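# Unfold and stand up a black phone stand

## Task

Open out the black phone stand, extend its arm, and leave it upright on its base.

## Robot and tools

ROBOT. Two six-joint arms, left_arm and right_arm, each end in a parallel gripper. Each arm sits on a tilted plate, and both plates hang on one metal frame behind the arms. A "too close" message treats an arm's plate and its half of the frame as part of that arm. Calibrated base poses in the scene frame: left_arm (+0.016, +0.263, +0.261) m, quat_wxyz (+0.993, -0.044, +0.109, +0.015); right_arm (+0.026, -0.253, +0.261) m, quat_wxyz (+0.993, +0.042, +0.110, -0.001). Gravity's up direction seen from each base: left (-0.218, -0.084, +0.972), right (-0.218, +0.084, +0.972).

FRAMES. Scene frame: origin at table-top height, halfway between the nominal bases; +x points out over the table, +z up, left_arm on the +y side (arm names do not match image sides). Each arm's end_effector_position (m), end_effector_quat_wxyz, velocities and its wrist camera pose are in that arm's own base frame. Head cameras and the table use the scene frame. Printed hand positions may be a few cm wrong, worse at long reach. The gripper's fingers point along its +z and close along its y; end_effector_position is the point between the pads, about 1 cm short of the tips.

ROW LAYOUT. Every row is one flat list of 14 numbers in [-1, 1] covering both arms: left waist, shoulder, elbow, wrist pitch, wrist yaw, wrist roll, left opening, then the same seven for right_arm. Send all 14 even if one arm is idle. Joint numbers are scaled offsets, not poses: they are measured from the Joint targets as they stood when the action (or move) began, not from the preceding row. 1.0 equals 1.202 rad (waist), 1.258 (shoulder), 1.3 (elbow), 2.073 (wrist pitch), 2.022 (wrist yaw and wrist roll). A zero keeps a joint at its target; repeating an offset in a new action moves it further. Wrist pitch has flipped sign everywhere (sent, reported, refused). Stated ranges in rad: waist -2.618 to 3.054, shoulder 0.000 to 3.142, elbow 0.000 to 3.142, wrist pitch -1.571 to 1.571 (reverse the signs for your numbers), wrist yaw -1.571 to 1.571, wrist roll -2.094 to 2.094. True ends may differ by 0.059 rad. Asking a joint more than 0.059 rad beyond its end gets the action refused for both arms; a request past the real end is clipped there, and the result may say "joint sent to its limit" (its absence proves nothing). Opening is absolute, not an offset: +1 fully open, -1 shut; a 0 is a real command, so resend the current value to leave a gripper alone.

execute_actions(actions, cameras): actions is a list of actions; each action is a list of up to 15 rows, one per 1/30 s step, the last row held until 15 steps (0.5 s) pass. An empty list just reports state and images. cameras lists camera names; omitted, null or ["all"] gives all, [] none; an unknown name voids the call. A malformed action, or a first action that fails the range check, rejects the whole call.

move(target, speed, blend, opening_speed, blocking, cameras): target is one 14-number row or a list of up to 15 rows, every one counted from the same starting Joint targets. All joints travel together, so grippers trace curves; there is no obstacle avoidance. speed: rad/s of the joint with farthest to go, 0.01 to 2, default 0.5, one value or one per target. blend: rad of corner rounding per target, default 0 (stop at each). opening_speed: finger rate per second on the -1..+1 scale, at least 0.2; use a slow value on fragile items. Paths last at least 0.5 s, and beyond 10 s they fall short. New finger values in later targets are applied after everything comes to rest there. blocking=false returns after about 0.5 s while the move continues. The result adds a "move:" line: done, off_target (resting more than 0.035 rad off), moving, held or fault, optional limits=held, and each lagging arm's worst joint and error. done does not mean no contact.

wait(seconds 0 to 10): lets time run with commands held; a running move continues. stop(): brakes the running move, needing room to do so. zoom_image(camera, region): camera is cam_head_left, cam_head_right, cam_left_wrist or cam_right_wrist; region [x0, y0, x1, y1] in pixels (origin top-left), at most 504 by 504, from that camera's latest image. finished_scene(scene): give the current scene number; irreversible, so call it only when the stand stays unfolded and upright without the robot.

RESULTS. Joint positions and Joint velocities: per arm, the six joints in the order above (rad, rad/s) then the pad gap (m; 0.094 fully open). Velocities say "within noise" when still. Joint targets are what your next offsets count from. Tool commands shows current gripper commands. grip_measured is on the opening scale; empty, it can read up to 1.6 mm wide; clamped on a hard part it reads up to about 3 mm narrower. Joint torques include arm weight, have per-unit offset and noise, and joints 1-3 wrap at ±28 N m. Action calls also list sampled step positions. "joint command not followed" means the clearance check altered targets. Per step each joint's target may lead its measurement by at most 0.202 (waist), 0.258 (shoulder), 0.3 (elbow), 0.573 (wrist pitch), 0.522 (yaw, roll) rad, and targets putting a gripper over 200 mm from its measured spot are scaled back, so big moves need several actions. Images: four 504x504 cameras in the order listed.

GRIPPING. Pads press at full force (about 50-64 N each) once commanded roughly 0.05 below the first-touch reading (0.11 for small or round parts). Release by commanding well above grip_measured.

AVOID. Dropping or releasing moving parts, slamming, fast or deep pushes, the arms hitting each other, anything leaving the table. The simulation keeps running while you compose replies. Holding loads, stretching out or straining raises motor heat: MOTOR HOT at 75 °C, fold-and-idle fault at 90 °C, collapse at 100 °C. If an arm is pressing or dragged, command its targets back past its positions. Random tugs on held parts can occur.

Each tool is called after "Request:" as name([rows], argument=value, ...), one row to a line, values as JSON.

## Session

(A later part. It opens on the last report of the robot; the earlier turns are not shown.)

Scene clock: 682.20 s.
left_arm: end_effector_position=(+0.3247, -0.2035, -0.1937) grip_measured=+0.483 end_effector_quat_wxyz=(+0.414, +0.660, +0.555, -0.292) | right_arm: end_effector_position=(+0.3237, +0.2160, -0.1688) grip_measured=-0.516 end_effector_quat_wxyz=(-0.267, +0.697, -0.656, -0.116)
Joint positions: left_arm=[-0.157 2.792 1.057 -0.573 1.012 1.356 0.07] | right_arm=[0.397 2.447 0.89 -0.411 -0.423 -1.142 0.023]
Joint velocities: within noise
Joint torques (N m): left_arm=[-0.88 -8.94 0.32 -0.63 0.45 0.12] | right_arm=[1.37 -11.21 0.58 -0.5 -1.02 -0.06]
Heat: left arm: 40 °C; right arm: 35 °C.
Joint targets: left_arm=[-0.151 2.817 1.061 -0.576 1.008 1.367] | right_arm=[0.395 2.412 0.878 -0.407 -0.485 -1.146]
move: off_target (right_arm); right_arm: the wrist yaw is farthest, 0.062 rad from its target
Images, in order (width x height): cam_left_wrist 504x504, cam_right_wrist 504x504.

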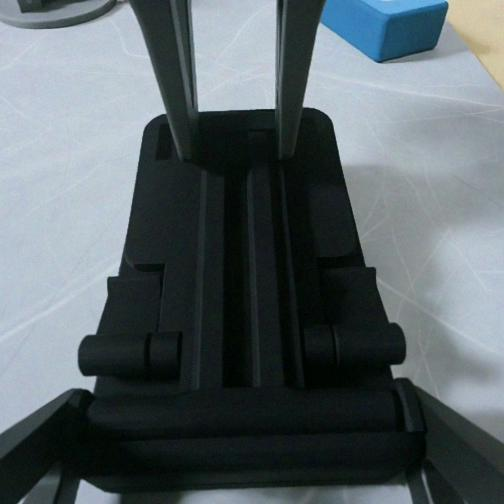

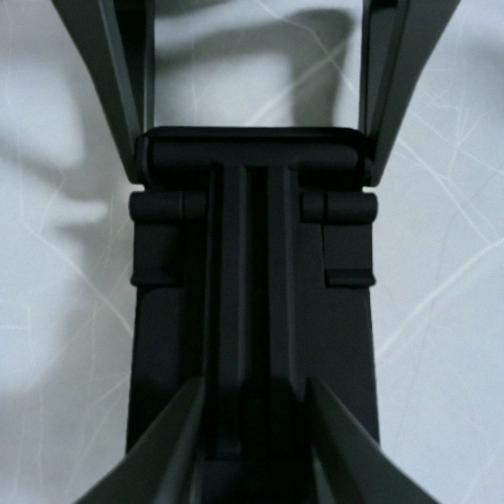

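Request:
move(target=[0,0,0,0,0,0,0.4,0.0106,-0.0271,-0.0172,-0.0189,-0.0361,0.0173,-0.6], speed=0.1, cameras=["cam_left_wrist","cam_right_wrist","cam_head_left"])

Scene clock: 693.33 s.
left_arm: end_effector_position=(+0.3237, -0.2043, -0.1904) grip_measured=+0.483 end_effector_quat_wxyz=(+0.420, +0.657, +0.550, -0.299) | right_arm: end_effector_position=(+0.3208, +0.2183, -0.1602) grip_measured=-0.516 end_effector_quat_wxyz=(-0.275, +0.691, -0.656, -0.124)
Joint positions: left_arm=[-0.154 2.792 1.057 -0.573 1.035 1.359 0.07] | right_arm=[0.397 2.419 0.864 -0.424 -0.443 -1.126 0.023]
Joint velocities: within noise
Joint torques (N m): left_arm=[-1.01 -8.8 0.66 -0.63 0.16 0.09] | right_arm=[2.37 -11.63 0.77 -0.75 -1.74 0.12]
Heat: left arm: 40 °C; right arm: 38 °C.
Joint targets: left_arm=[-0.151 2.817 1.061 -0.576 1.008 1.367] | right_arm=[0.408 2.378 0.856 -0.446 -0.558 -1.111]
move: off_target (right_arm); right_arm: the wrist yaw is farthest, 0.115 rad from its target
Images, in order (width x height): cam_head_left 504x504, cam_left_wrist 504x504, cam_right_wrist 504x504.

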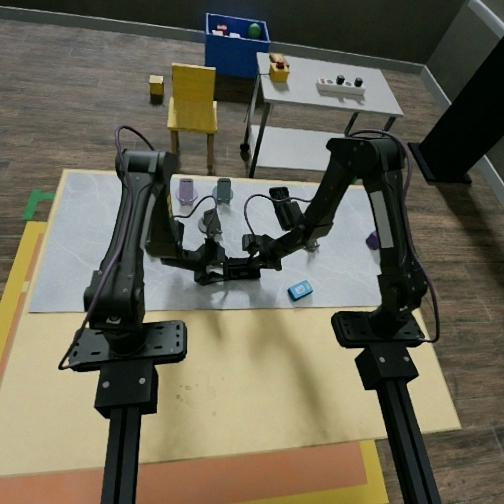

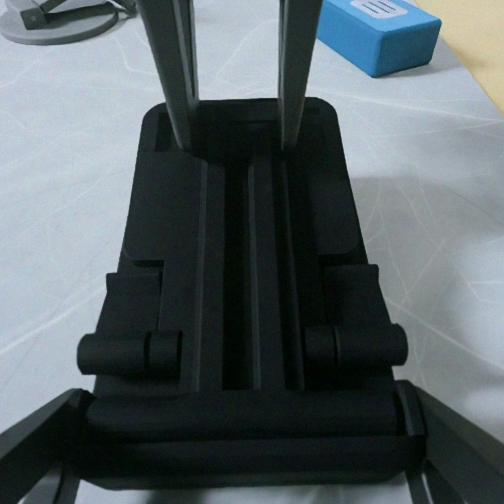

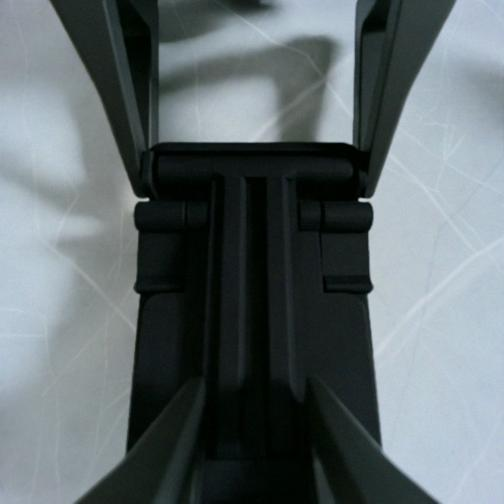

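Request:
move(target=[0,0,0,0,0,0,0.4,0,0,0,0,0,0,-0.49], speed=0.1, cameras=["cam_left_wrist","cam_right_wrist"])

Scene clock: 705.53 s.
left_arm: end_effector_position=(+0.3236, -0.2044, -0.1904) grip_measured=+0.483 end_effector_quat_wxyz=(+0.421, +0.659, +0.547, -0.298) | right_arm: end_effector_position=(+0.3204, +0.2188, -0.1599) grip_measured=-0.490 end_effector_quat_wxyz=(-0.276, +0.689, -0.658, -0.127)
Joint positions: left_arm=[-0.154 2.792 1.057 -0.573 1.036 1.366 0.07] | right_arm=[0.397 2.419 0.864 -0.425 -0.447 -1.12 0.024]
Joint velocities: within noise
Joint torques (N m): left_arm=[-1.1 -8.91 0.49 -0.57 0.21 0.07] | right_arm=[2.59 -11.58 0.9 -0.74 -1.71 0.06]
Heat: left arm: 41 °C; right arm: 39 °C.
Joint targets: left_arm=[-0.151 2.817 1.061 -0.576 1.008 1.367] | right_arm=[0.408 2.378 0.856 -0.446 -0.558 -1.111]
move: off_target (right_arm); right_arm: the wrist yaw is farthest, 0.111 rad from its target
Images, in order (width x height): cam_left_wrist 504x504, cam_right_wrist 504x504.

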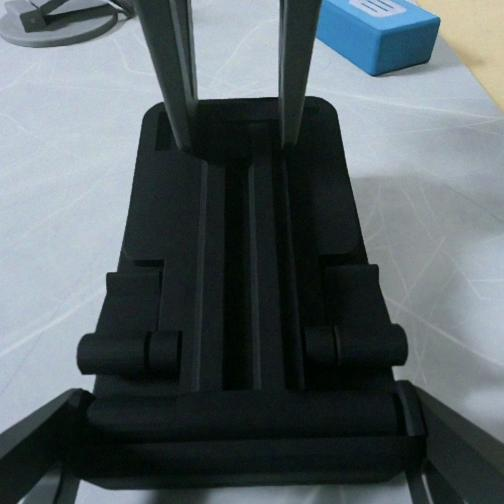

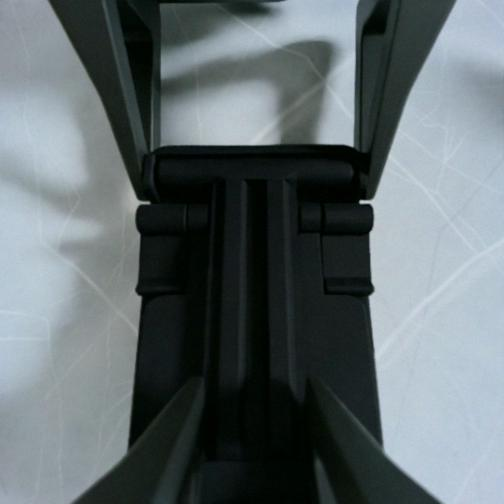

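Request:
move(target=[0,0,0,0,0,0,0.4,0.01,-0.06,-0.01,0.02,0.02,0,-0.49], speed=0.1, cameras=["cam_left_wrist","cam_right_wrist"])

Scene clock: 710.83 s.
left_arm: end_effector_position=(+0.3260, -0.2007, -0.1970) grip_measured=+0.482 end_effector_quat_wxyz=(+0.412, +0.663, +0.558, -0.282) | right_arm: end_effector_position=(+0.3313, +0.2389, -0.1231) grip_measured=-0.490 end_effector_quat_wxyz=(-0.320, +0.693, -0.630, -0.140)
Joint positions: left_arm=[-0.154 2.794 1.057 -0.573 0.994 1.367 0.07] | right_arm=[0.408 2.33 0.859 -0.425 -0.509 -1.119 0.024]
Joint velocities: within noise
Joint torques (N m): left_arm=[-1.33 -8.85 0.59 -0.61 0.64 0.02] | right_arm=[2.52 -10.59 0.92 -0.53 -0.49 0.07]
Heat: left arm: 41 °C; right arm: 39 °C.
Joint targets: left_arm=[-0.152 2.817 1.061 -0.576 1.008 1.367] | right_arm=[0.419 2.302 0.843 -0.405 -0.517 -1.111]
move: done
Images, in order (width x height): cam_left_wrist 504x504, cam_right_wrist 504x504.

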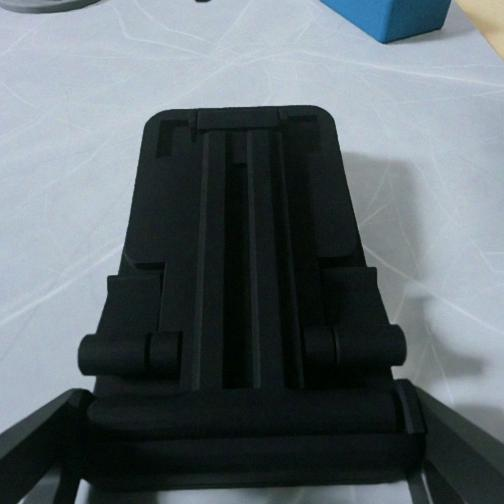

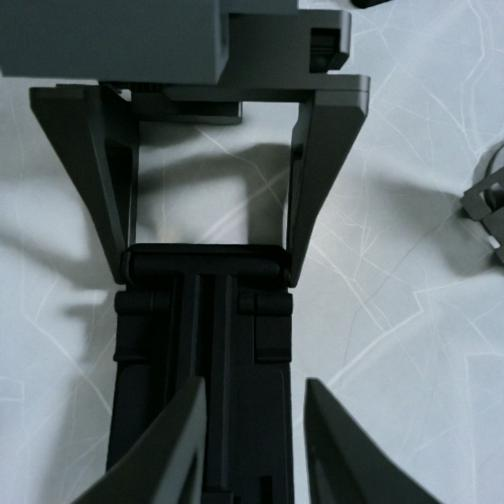

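Request:
move(target=[0,0,0,0,0,0,0.4,-0.075,0.0649,-0.043,-0.016,0.0021,-0.0509,1], speed=0.2, cameras=["cam_left_wrist","cam_right_wrist"])

Scene clock: 758.07 s.
left_arm: end_effector_position=(+0.3260, -0.2007, -0.1970) grip_measured=+0.482 end_effector_quat_wxyz=(+0.412, +0.663, +0.558, -0.282) | right_arm: end_effector_position=(+0.3151, +0.2015, -0.1447) grip_measured=+0.997 end_effector_quat_wxyz=(-0.292, +0.697, -0.641, -0.133)
Joint positions: left_arm=[-0.154 2.794 1.057 -0.573 0.994 1.367 0.07] | right_arm=[0.333 2.357 0.793 -0.428 -0.506 -1.206 0.094]
Joint velocities: within noise
Joint torques (N m): left_arm=[-1.25 -9.26 0.51 -0.64 0.63 0.01] | right_arm=[1.11 -6.15 0.92 -0.61 -0.45 -0.1]
Heat: left arm: 39 °C; right arm: 40 °C.
Joint targets: left_arm=[-0.152 2.817 1.061 -0.576 1.008 1.367] | right_arm=[0.329 2.384 0.787 -0.438 -0.513 -1.214]
move: done
Images, in order (width x height): cam_left_wrist 504x504, cam_right_wrist 504x504.

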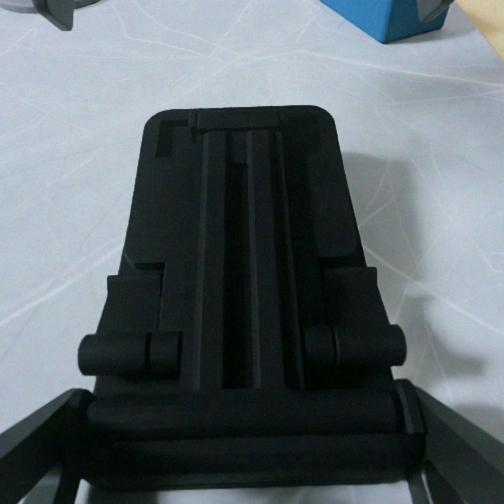

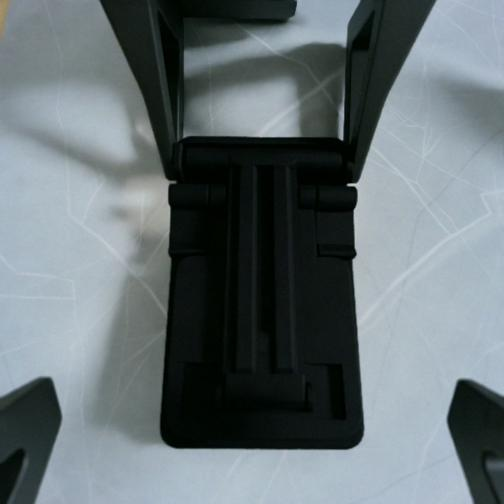

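Request:
move(target=[0,0,0,0,0,0,0.4,-0.016,0.129,0.066,-0.0322,-0.0036,-0.0097,1], speed=0.15, cameras=["cam_left_wrist","cam_right_wrist"])

Scene clock: 764.33 s.
left_arm: end_effector_position=(+0.3260, -0.2007, -0.1970) grip_measured=+0.482 end_effector_quat_wxyz=(+0.412, +0.663, +0.558, -0.282) | right_arm: end_effector_position=(+0.3191, +0.1965, -0.1832) grip_measured=+0.997 end_effector_quat_wxyz=(-0.285, +0.697, -0.644, -0.133)
Joint positions: left_arm=[-0.154 2.794 1.057 -0.573 0.994 1.367 0.07] | right_arm=[0.317 2.516 0.865 -0.492 -0.506 -1.226 0.094]
Joint velocities: within noise
Joint torques (N m): left_arm=[-1.28 -9.11 0.51 -0.62 0.61 0] | right_arm=[0.91 -6.27 1.52 -0.61 -0.55 -0.14]
Heat: left arm: 39 °C; right arm: 39 °C.
Joint targets: left_arm=[-0.152 2.817 1.061 -0.576 1.008 1.367] | right_arm=[0.310 2.546 0.873 -0.505 -0.520 -1.234]
move: done
Images, in order (width x height): cam_left_wrist 504x504, cam_right_wrist 504x504.

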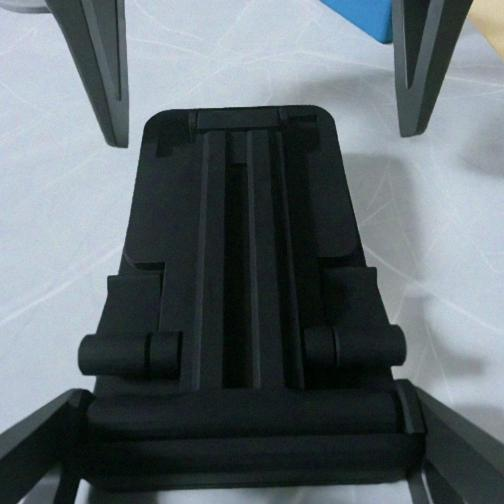

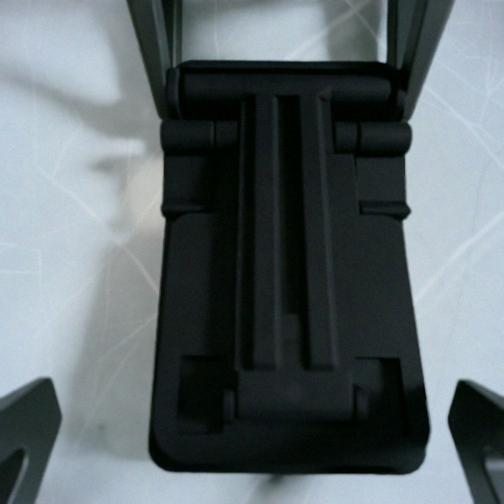

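Request:
move(target=[0,0,0,0,0,0,0.4,-0.0048,0.0,0.0192,0.0133,0,0,1], speed=0.1, cameras=["cam_left_wrist","cam_right_wrist"])

Scene clock: 774.90 s.
left_arm: end_effector_position=(+0.3260, -0.2007, -0.1970) grip_measured=+0.482 end_effector_quat_wxyz=(+0.412, +0.663, +0.558, -0.282) | right_arm: end_effector_position=(+0.3316, +0.1983, -0.1796) grip_measured=+0.997 end_effector_quat_wxyz=(-0.297, +0.696, -0.642, -0.126)
Joint positions: left_arm=[-0.154 2.794 1.057 -0.573 0.994 1.367 0.07] | right_arm=[0.311 2.516 0.89 -0.493 -0.506 -1.226 0.094]
Joint velocities: within noise
Joint torques (N m): left_arm=[-1.25 -9.24 0.46 -0.59 0.6 0.02] | right_arm=[0.96 -6.28 1.59 -0.38 -0.54 -0.11]
Heat: left arm: 39 °C; right arm: 39 °C.
Joint targets: left_arm=[-0.152 2.817 1.061 -0.576 1.008 1.367] | right_arm=[0.304 2.546 0.897 -0.477 -0.520 -1.234]
move: done
Images, in order (width x height): cam_left_wrist 504x504, cam_right_wrist 504x504.

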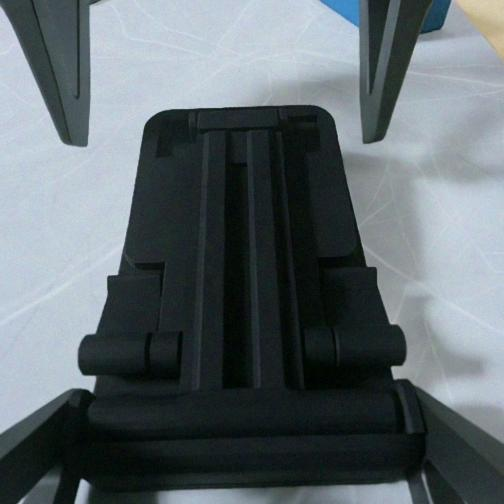

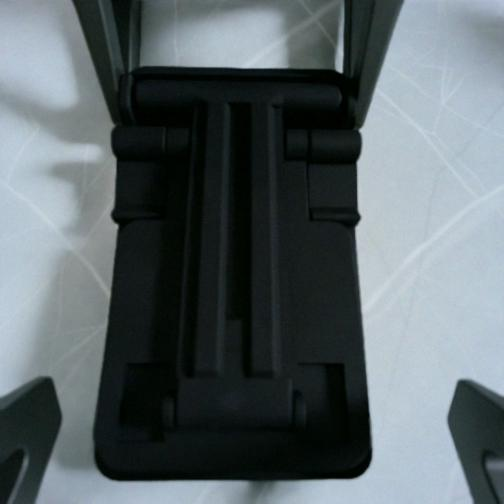

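Request:
move(target=[0,0,0,0,0,0,0.4,0,0,0,0.0160,0,0,0.9], speed=0.1, cameras=["cam_left_wrist","cam_right_wrist"])

Scene clock: 781.20 s.
left_arm: end_effector_position=(+0.3260, -0.2007, -0.1970) grip_measured=+0.482 end_effector_quat_wxyz=(+0.412, +0.663, +0.558, -0.282) | right_arm: end_effector_position=(+0.3266, +0.1968, -0.1819) grip_measured=+0.903 end_effector_quat_wxyz=(-0.286, +0.696, -0.645, -0.132)
Joint positions: left_arm=[-0.154 2.794 1.057 -0.573 0.994 1.367 0.07] | right_arm=[0.311 2.516 0.89 -0.468 -0.506 -1.226 0.089]
Joint velocities: within noise
Joint torques (N m): left_arm=[-1.43 -9.21 0.34 -0.58 0.66 0.02] | right_arm=[1.02 -6.27 1.7 -0.24 -0.58 -0.16]
Heat: left arm: 39 °C; right arm: 39 °C.
Joint targets: left_arm=[-0.152 2.817 1.061 -0.576 1.008 1.367] | right_arm=[0.304 2.546 0.897 -0.444 -0.520 -1.234]
move: done
Images, in order (width x height): cam_left_wrist 504x504, cam_right_wrist 504x504.

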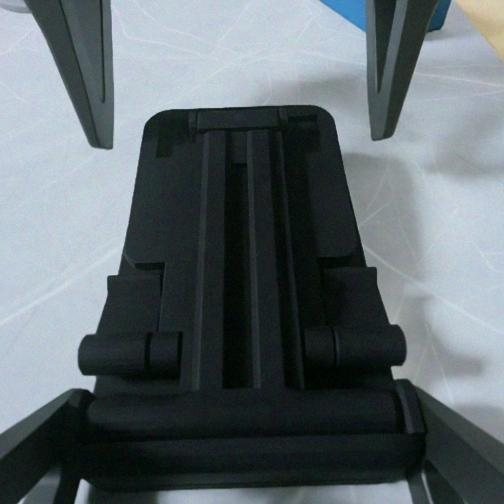

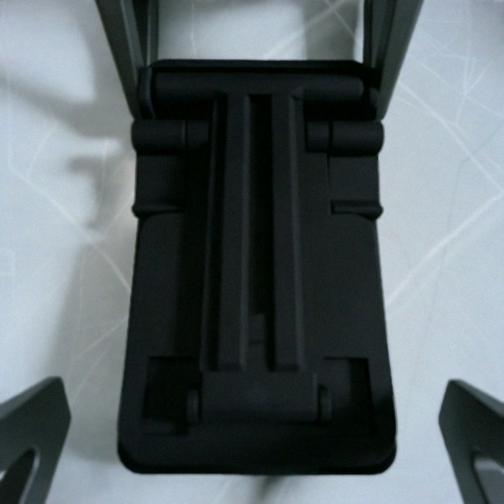

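Request:
move(target=[0,0,0,0,0,0,0.4,0,0,0,0,0,0,0.4], opening_speed=0.3, cameras=["cam_left_wrist","cam_right_wrist"])

Request:
zoom_image(camera="cam_left_wrist", region=[90, 50, 390, 350])

Scene clock: 786.57 s.
left_arm: end_effector_position=(+0.3260, -0.2007, -0.1970) grip_measured=+0.482 end_effector_quat_wxyz=(+0.412, +0.663, +0.558, -0.282) | right_arm: end_effector_position=(+0.3265, +0.1967, -0.1820) grip_measured=+0.403 end_effector_quat_wxyz=(-0.286, +0.696, -0.646, -0.132)
Joint positions: left_arm=[-0.154 2.794 1.057 -0.573 0.994 1.367 0.07] | right_arm=[0.311 2.516 0.89 -0.467 -0.506 -1.226 0.066]
Joint velocities: within noise
Joint torques (N m): left_arm=[-1.17 -8.9 0.51 -0.56 0.6 0.04] | right_arm=[1.05 -6.38 1.51 -0.23 -0.55 -0.11]
Heat: left arm: 39 °C; right arm: 39 °C.
Joint targets: left_arm=[-0.152 2.817 1.061 -0.576 1.008 1.367] | right_arm=[0.304 2.546 0.897 -0.444 -0.520 -1.234]
move: done
Images, in order (width x height): cam_left_wrist 504x504, cam_right_wrist 504x504.

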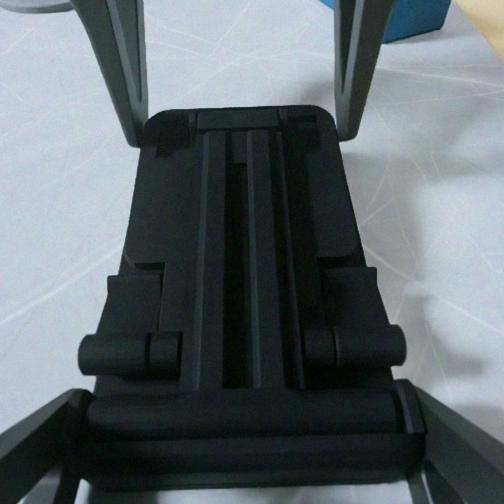

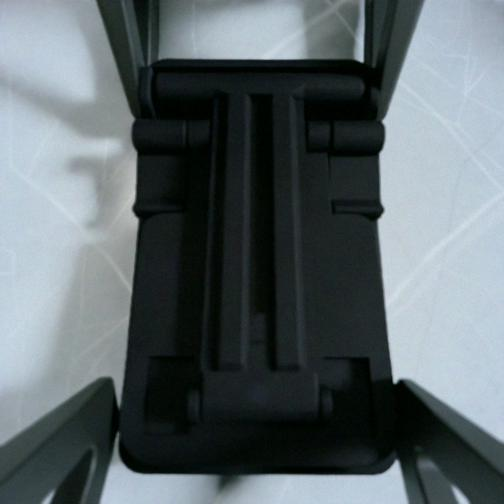

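Scaled by 1.680 from the camera's 504x504 image, which has a finer 720x720 frame.

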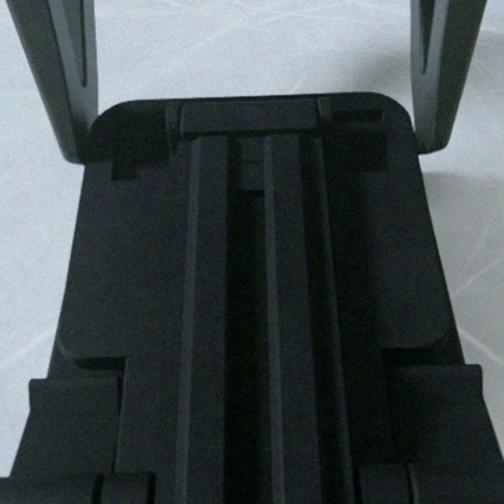

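Request:
move(target=[0,0,0,0,0,0,0.4,0,0,0,0,0,0,0.2], opening_speed=0.3, cameras=["cam_left_wrist","cam_right_wrist"])

Request:
zoom_image(camera="cam_left_wrist", region=[90, 50, 390, 350])

Scene clock: 790.60 s.
left_arm: end_effector_position=(+0.3260, -0.2007, -0.1970) grip_measured=+0.482 end_effector_quat_wxyz=(+0.412, +0.663, +0.558, -0.282) | right_arm: end_effector_position=(+0.3270, +0.1966, -0.1819) grip_measured=+0.300 end_effector_quat_wxyz=(-0.286, +0.695, -0.646, -0.132)
Joint positions: left_arm=[-0.154 2.794 1.057 -0.573 0.994 1.367 0.07] | right_arm=[0.31 2.516 0.892 -0.467 -0.506 -1.226 0.061]
Joint velocities: within noise
Joint torques (N m): left_arm=[-1.31 -9.09 0.62 -0.66 0.63 0.03] | right_arm=[0.87 -6.31 1.54 -0.27 -0.54 -0.13]
Heat: left arm: 39 °C; right arm: 39 °C.
Joint targets: left_arm=[-0.152 2.817 1.061 -0.576 1.008 1.367] | right_arm=[0.304 2.546 0.898 -0.444 -0.520 -1.234]
move: done
Images, in order (width x height): cam_left_wrist 504x504, cam_right_wrist 504x504.

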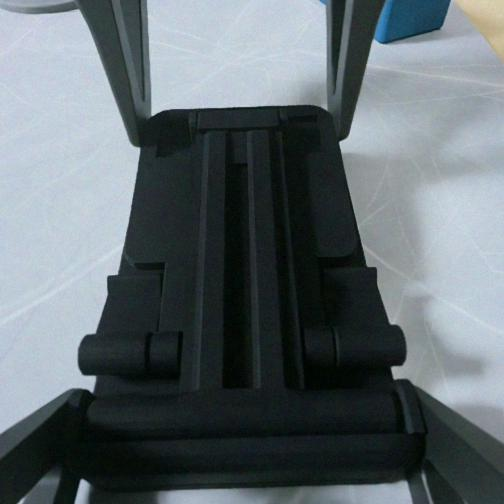

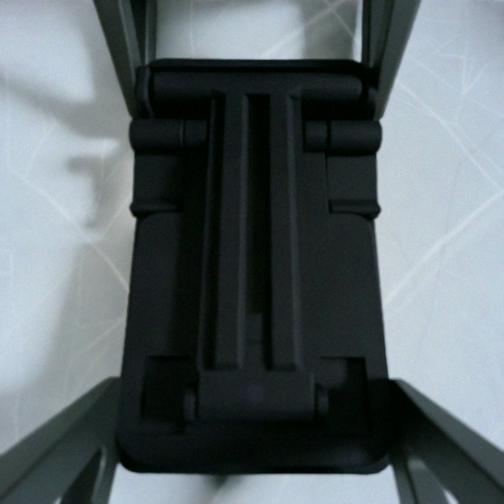

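Scaled by 1.680 from the camera's 504x504 image, which has a finer 720x720 frame.

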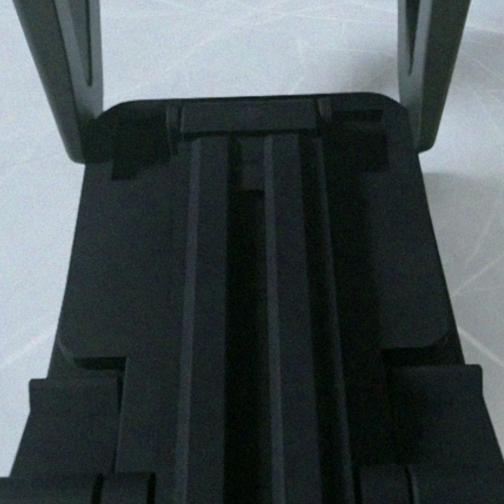

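Request:
move(target=[0,0,0,0,0,0,0.4,0.0181,-0.0914,-0.0135,0.0257,0.003,0.0084,0.2], speed=0.08, cameras=["cam_left_wrist","cam_right_wrist"])

Request:
zoom_image(camera="cam_left_wrist", region=[90, 50, 390, 350])

Scene clock: 801.13 s.
left_arm: end_effector_position=(+0.3250, -0.2028, -0.1934) grip_measured=+0.482 end_effector_quat_wxyz=(+0.417, +0.659, +0.554, -0.292) | right_arm: end_effector_position=(+0.3286, +0.1960, -0.1725) grip_measured=+0.300 end_effector_quat_wxyz=(-0.277, +0.697, -0.649, -0.128)
Joint positions: left_arm=[-0.154 2.794 1.057 -0.578 1.017 1.359 0.07] | right_arm=[0.315 2.47 0.892 -0.407 -0.487 -1.226 0.061]
Joint velocities: within noise
Joint torques (N m): left_arm=[-1.02 -8.81 0.57 -0.58 0.39 0.11] | right_arm=[2.4 -11.48 0.23 -0.28 -0.73 0.07]
Heat: left arm: 39 °C; right arm: 39 °C.
Joint targets: left_arm=[-0.152 2.817 1.061 -0.576 1.008 1.367] | right_arm=[0.326 2.431 0.880 -0.391 -0.515 -1.217]
move: off_target (right_arm); right_arm: the shoulder is farthest, 0.039 rad from its target
Images, in order (width x height): cam_left_wrist 504x504, cam_right_wrist 504x504.

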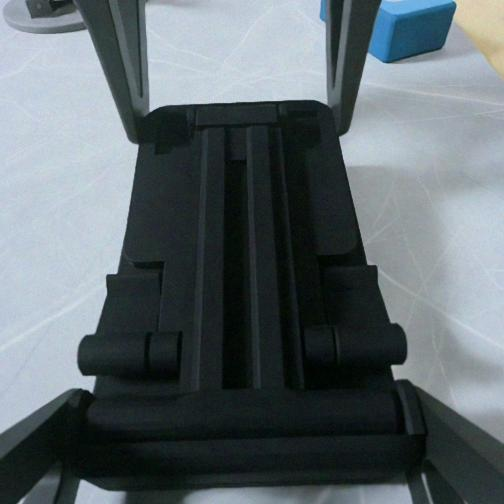

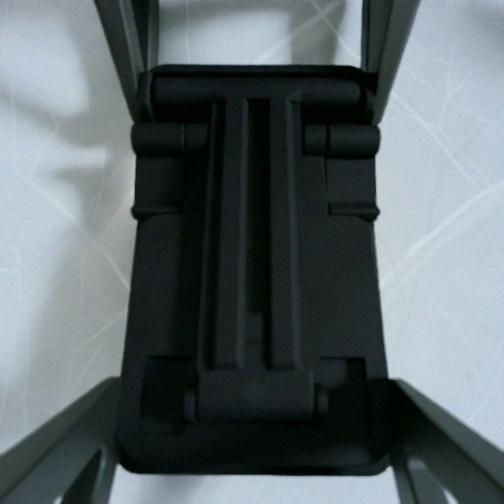

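Scaled by 1.680 from the camera's 504x504 image, which has a finer 720x720 frame.

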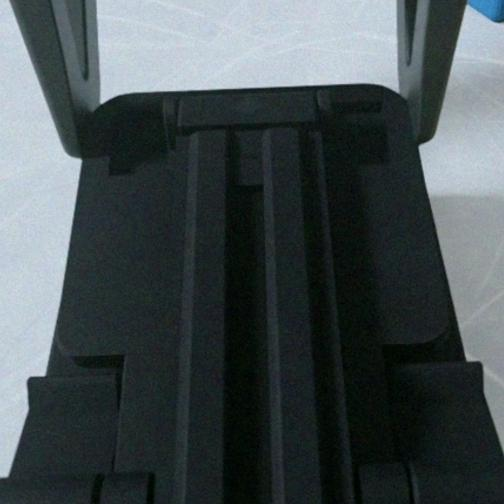

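Request:
move(target=[0,0,0,0,0,0,0.4,0.012,-0.05,0.0,0.02,0.0,0,0.2], speed=0.08, cameras=["cam_left_wrist","cam_right_wrist","cam_head_left"])

Request:
zoom_image(camera="cam_head_left", region=[180, 220, 310, 310])

Scene clock: 807.70 s.
left_arm: end_effector_position=(+0.3243, -0.2055, -0.1885) grip_measured=+0.482 end_effector_quat_wxyz=(+0.425, +0.654, +0.548, -0.302) | right_arm: end_effector_position=(+0.3277, +0.1959, -0.1619) grip_measured=+0.299 end_effector_quat_wxyz=(-0.266, +0.700, -0.651, -0.121)
Joint positions: left_arm=[-0.154 2.794 1.057 -0.588 1.047 1.347 0.07] | right_arm=[0.326 2.417 0.883 -0.35 -0.462 -1.224 0.061]
Joint velocities: within noise
Joint torques (N m): left_arm=[-1.26 -9.13 0.51 -0.44 0.11 0.27] | right_arm=[2.67 -12.14 1.22 -0.44 -0.99 0.05]
Heat: left arm: 39 °C; right arm: 41 °C.
Joint targets: left_arm=[-0.152 2.817 1.061 -0.575 1.008 1.367] | right_arm=[0.341 2.368 0.880 -0.349 -0.514 -1.217]
move: off_target (left_arm, right_arm); left_arm: the wrist yaw is farthest, 0.039 rad from its target; right_arm: the wrist yaw is farthest, 0.053 rad from its target
Images, in order (width x height): cam_head_left 504x504, cam_left_wrist 504x504, cam_right_wrist 504x504.

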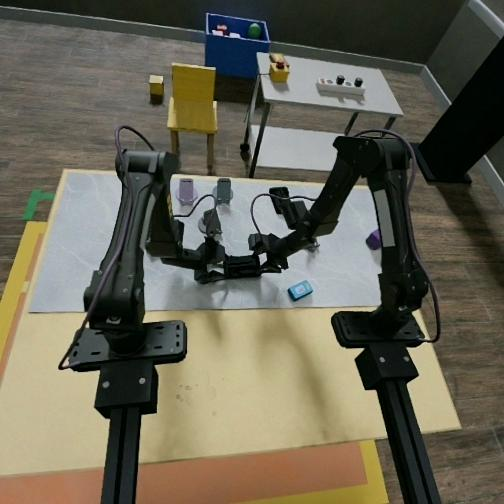

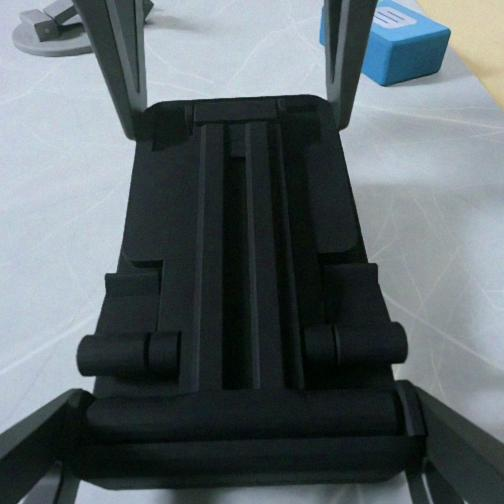

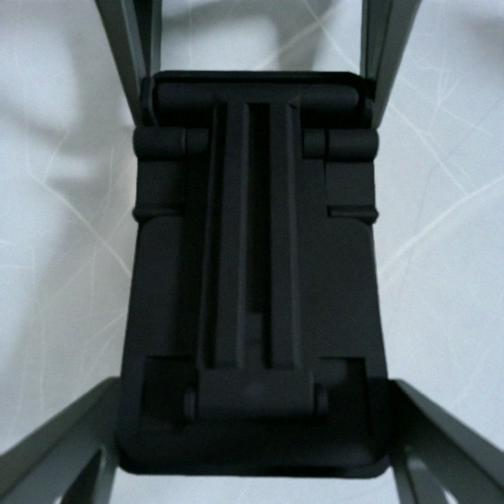

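Scaled by 3.877 from the camera's 504x504 image, which has a finer 720x720 frame.

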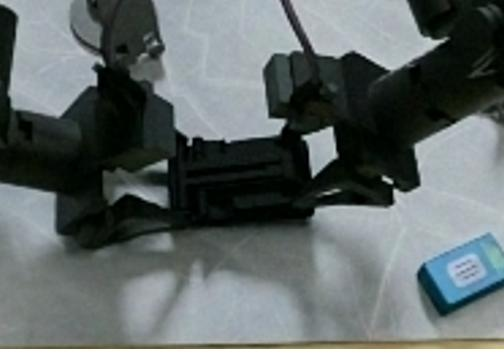

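Request:
move(target=[0,0,0,0,-0.03,0,0.4,0,0,0,0.0,0.0,0,0.2], speed=0.08, cameras=["cam_left_wrist","cam_right_wrist"])

Scene clock: 815.03 s.
left_arm: end_effector_position=(+0.3251, -0.2046, -0.1901) grip_measured=+0.482 end_effector_quat_wxyz=(+0.422, +0.655, +0.551, -0.298) | right_arm: end_effector_position=(+0.3275, +0.1963, -0.1620) grip_measured=+0.299 end_effector_quat_wxyz=(-0.266, +0.700, -0.652, -0.121)
Joint positions: left_arm=[-0.154 2.794 1.057 -0.588 1.036 1.347 0.07] | right_arm=[0.328 2.417 0.883 -0.35 -0.461 -1.223 0.061]
Joint velocities: within noise
Joint torques (N m): left_arm=[-1.33 -9.26 0.4 -0.51 -0.39 0.24] | right_arm=[2.51 -12.14 1.28 -0.41 -1.01 0.02]
Heat: left arm: 39 °C; right arm: 43 °C.
Joint targets: left_arm=[-0.152 2.817 1.061 -0.575 0.947 1.367] | right_arm=[0.341 2.368 0.880 -0.349 -0.514 -1.217]
move: off_target (left_arm, right_arm); left_arm: the wrist yaw is farthest, 0.089 rad from its target; right_arm: the wrist yaw is farthest, 0.053 rad from its target
Images, in order (width x height): cam_left_wrist 504x504, cam_right_wrist 504x504.

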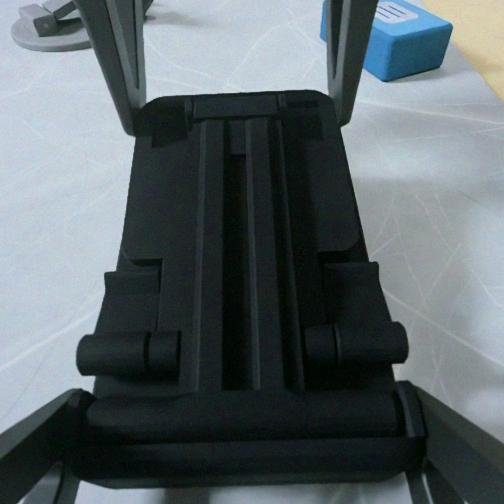

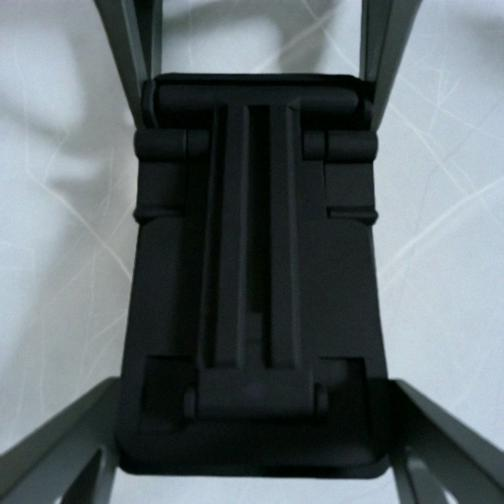

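Request:
zoom_image(camera="cam_right_wrist", region=[100, 330, 410, 504])

Request:
zoom_image(camera="cam_left_wrist", region=[90, 80, 390, 300])

Scaled by 1.626 from the camera's 504x504 image, which has a finer 720x720 frame.

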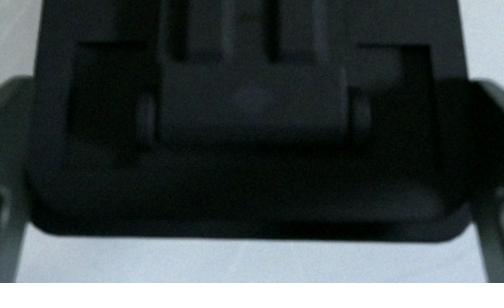

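Scaled by 1.680 from the camera's 504x504 image, which has a finer 720x720 frame.

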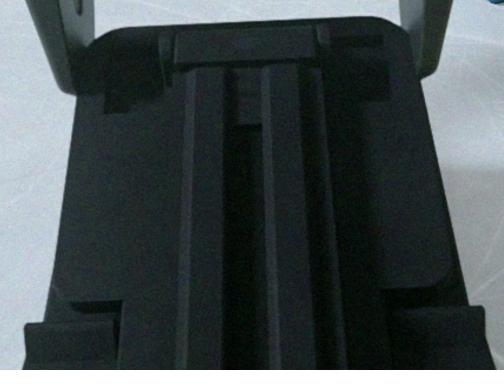

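Request:
move([
  [0,0,0,0,0.03,0,0.4,-0.03,0.125,0.01,-0.04,0,0,0.2],
  [0,0,0,0,0.03,0,0.4,-0.03,0.125,0.01,-0.04,0,0,0.9],
], speed=0.1, opening_speed=0.8, cameras=["cam_left_wrist","cam_right_wrist"])

Request:
zoom_image(camera="cam_right_wrist", region=[100, 330, 410, 504])

Scene clock: 853.33 s.
left_arm: end_effector_position=(+0.3251, -0.2046, -0.1901) grip_measured=+0.482 end_effector_quat_wxyz=(+0.422, +0.655, +0.551, -0.298) | right_arm: end_effector_position=(+0.3275, +0.1963, -0.1620) grip_measured=+0.299 end_effector_quat_wxyz=(-0.266, +0.700, -0.652, -0.121)
Joint positions: left_arm=[-0.154 2.794 1.057 -0.588 1.036 1.347 0.07] | right_arm=[0.328 2.417 0.883 -0.35 -0.461 -1.223 0.061]
Joint velocities: within noise
Joint torques (N m): left_arm=[-1.05 -9.01 0.49 -0.44 -0.39 0.24] | right_arm=[2.54 -12.31 1.29 -0.43 -1.02 0]
Heat: left arm: no reading; right arm: no reading.
Joint targets: left_arm=[-0.152 2.817 1.061 -0.575 0.947 1.367] | right_arm=[0.341 2.368 0.880 -0.349 -0.514 -1.217]
Tool commands: left_gripper/opening=+0.4 right_gripper/opening=+0.2
NO CONTROL: MOTORS OFF. The power of the arms went off while the arms waited for this call, through no command of yours: the arms are limp, and their grippers may let go. The readings of the arms here are old: from when control was lost, or earlier. What the arms strike, push or drop without control can cost score or fail the task. If the arms hit each other without control, that can cost score but does not end the scene. A move or wait that this ends or prevents says "fault": that word means this event, not a fault of the arms. Your reply's later calls are not run. Nothing of this call ran. The arms run no command until a result says that a person gave control back. To wait, call execute_actions with no actions, or call wait: whatever seconds a wait asks for, either call returns when control is back, or after at most 30 seconds. Waiting uses none of the scene's actions.
move: fault; path passed 0 of 2 targets; distance from the target: no reading
Images, in order (width x height): cam_left_wrist 504x504, cam_right_wrist 504x504.

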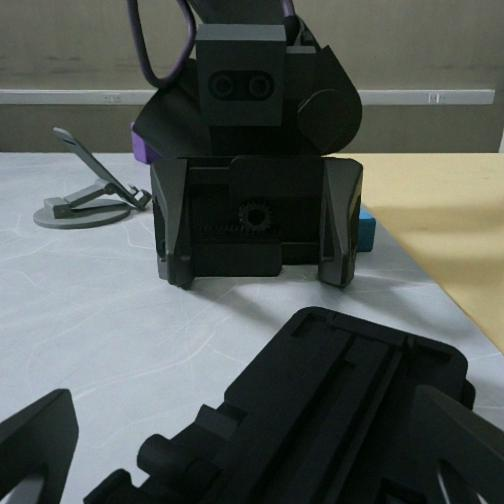

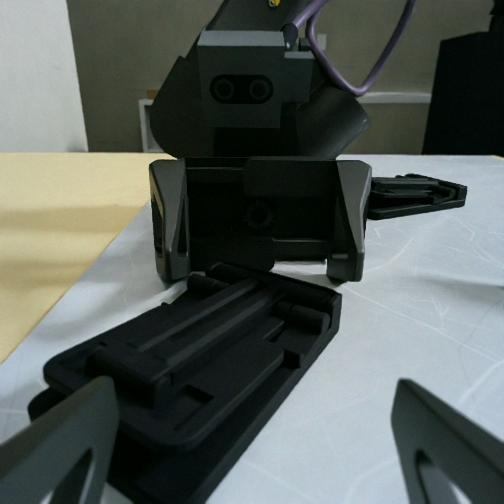

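Scaled by 1.626 from the camera's 504x504 image, which has a finer 720x720 frame.

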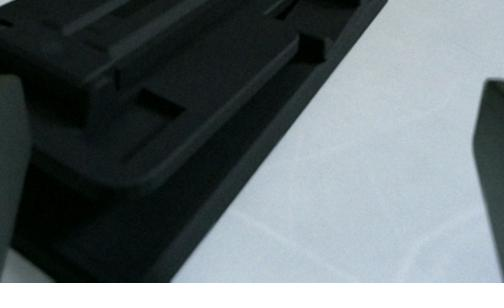

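Request:
wait(seconds=10)

Scene clock: 889.20 s.
left_arm: end_effector_position=(+0.3251, -0.2046, -0.1901) grip_measured=+0.482 end_effector_quat_wxyz=(+0.422, +0.655, +0.551, -0.298) | right_arm: end_effector_position=(+0.3275, +0.1963, -0.1620) grip_measured=+0.299 end_effector_quat_wxyz=(-0.266, +0.700, -0.652, -0.121)
Joint positions: left_arm=[-0.154 2.794 1.057 -0.588 1.036 1.347 0.07] | right_arm=[0.328 2.417 0.883 -0.35 -0.461 -1.223 0.061]
Joint velocities: within noise
Joint torques (N m): left_arm=[-1.05 -9.01 0.49 -0.44 -0.39 0.24] | right_arm=[2.54 -12.31 1.29 -0.43 -1.02 0]
Heat: left arm: no reading; right arm: no reading.
Joint targets: left_arm=[-0.152 2.817 1.061 -0.575 0.947 1.367] | right_arm=[0.341 2.368 0.880 -0.349 -0.514 -1.217]
Tool commands: left_gripper/opening=+0.4 right_gripper/opening=+0.2
NO CONTROL, STILL: no person has given control back yet. The readings of the arms here are still the old ones. Call execute_actions with no actions, or call wait, again.
wait: 0.00 of 10 s (a fault stop came first)

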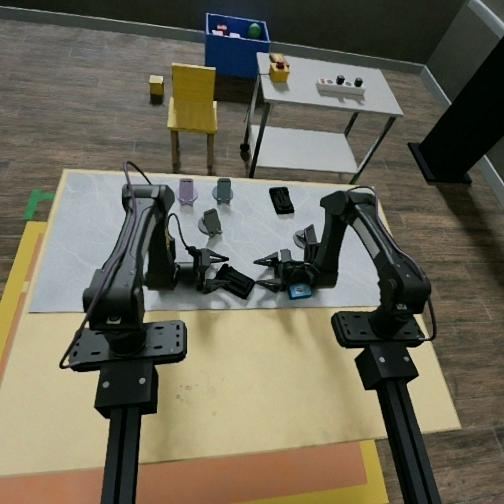

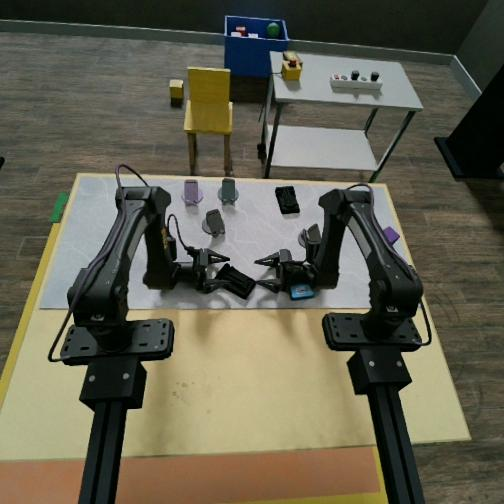

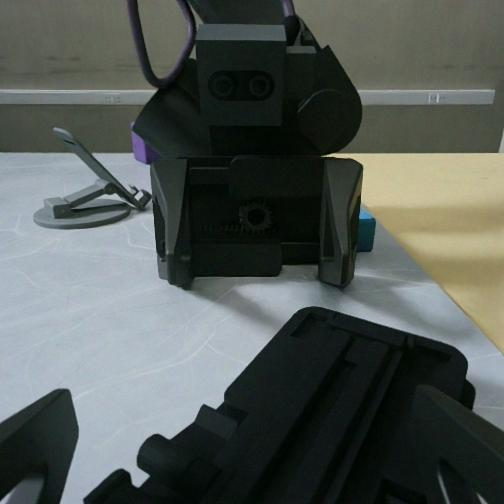

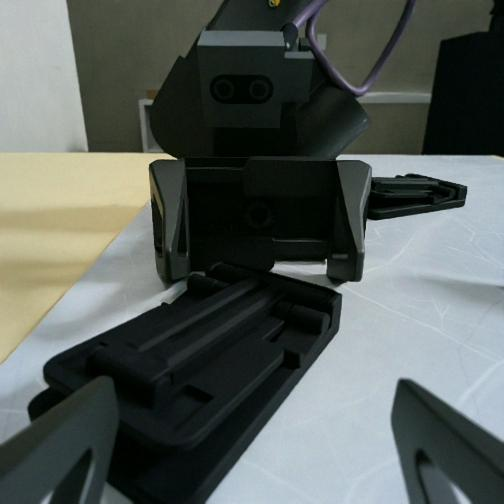

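Request:
wait(seconds=10, cameras=["cam_right_wrist"])

Scene clock: 903.73 s.
left_arm: end_effector_position=(+0.2984, -0.2058, -0.1793) grip_measured=+0.640 end_effector_quat_wxyz=(+0.529, +0.564, +0.451, -0.445) | right_arm: end_effector_position=(+0.2978, +0.1939, -0.1792) grip_measured=+0.412 end_effector_quat_wxyz=(+0.541, -0.560, +0.460, +0.428)
Joint positions: left_arm=[-0.095 3.154 1.187 -1.403 1.489 0.759 0.077] | right_arm=[0.051 3.142 1.148 -1.371 -1.487 -0.835 0.066]
Joint velocities: within noise
Joint torques (N m): left_arm=[0.12 -0.12 0.03 0.1 -0.01 0] | right_arm=[-0.02 -0.01 0.09 0.15 0.03 -0.04]
Heat: left arm: 35 °C; right arm: 34 °C.
Joint targets: left_arm=[-0.095 3.154 1.187 -1.403 1.489 0.759] | right_arm=[0.051 3.142 1.148 -1.371 -1.487 -0.835]
Tool commands: left_gripper/opening=+0.640117 right_gripper/opening=+0.411574
CONTROL GIVEN BACK BY A PERSON. The power is on again. The arms and their grippers hold where they came to rest, not your last command. Their grippers do not squeeze until commanded. The arms may rest on the table, on a part, on each other or against the robot's own body, stand at a joint limit or lie folded up, and parts may have moved. Move slowly at first; if an arm does not follow, try another direction. If the arms lie on each other, part them first: a hard hit or press between them can now end the scene. Commands run again from your next reply on.
wait: 0.00 of 10 s (a fault stop came first)
Images, in order (width x height): cam_right_wrist 504x504.

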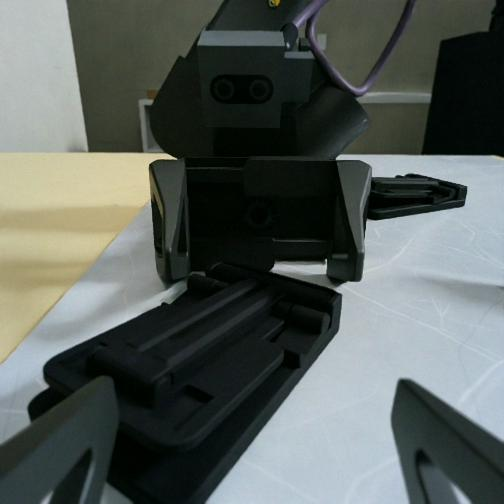

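Request:
zoom_image(camera="cam_right_wrist", region=[20, 240, 370, 504])

Request:
zoom_image(camera="cam_left_wrist", region=[60, 290, 500, 504])

Request:
zoom_image(camera="cam_right_wrist", region=[350, 150, 490, 240])

Request:
zoom_image(camera="cam_head_left", region=[180, 220, 310, 310])

Scaled by 1.440 from the camera's 504x504 image, which has a finer 720x720 frame.

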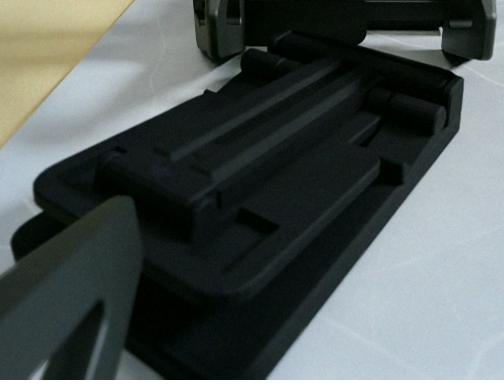

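This scene's latest camera images include none from cam_left_wrist. They are from: cam_right_wrist. cam_left_wrist's image comes with the result of a call that names it in "cameras".

Scaled by 3.600 from the camera's 504x504 image, which has a finer 720x720 frame.

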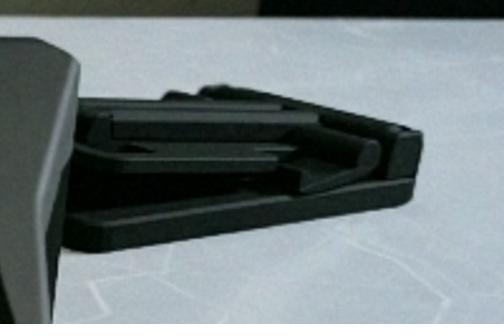

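This scene's latest camera images include none from cam_head_left. They are from: cam_right_wrist. cam_head_left's image comes with the result of a call that names it in "cameras".


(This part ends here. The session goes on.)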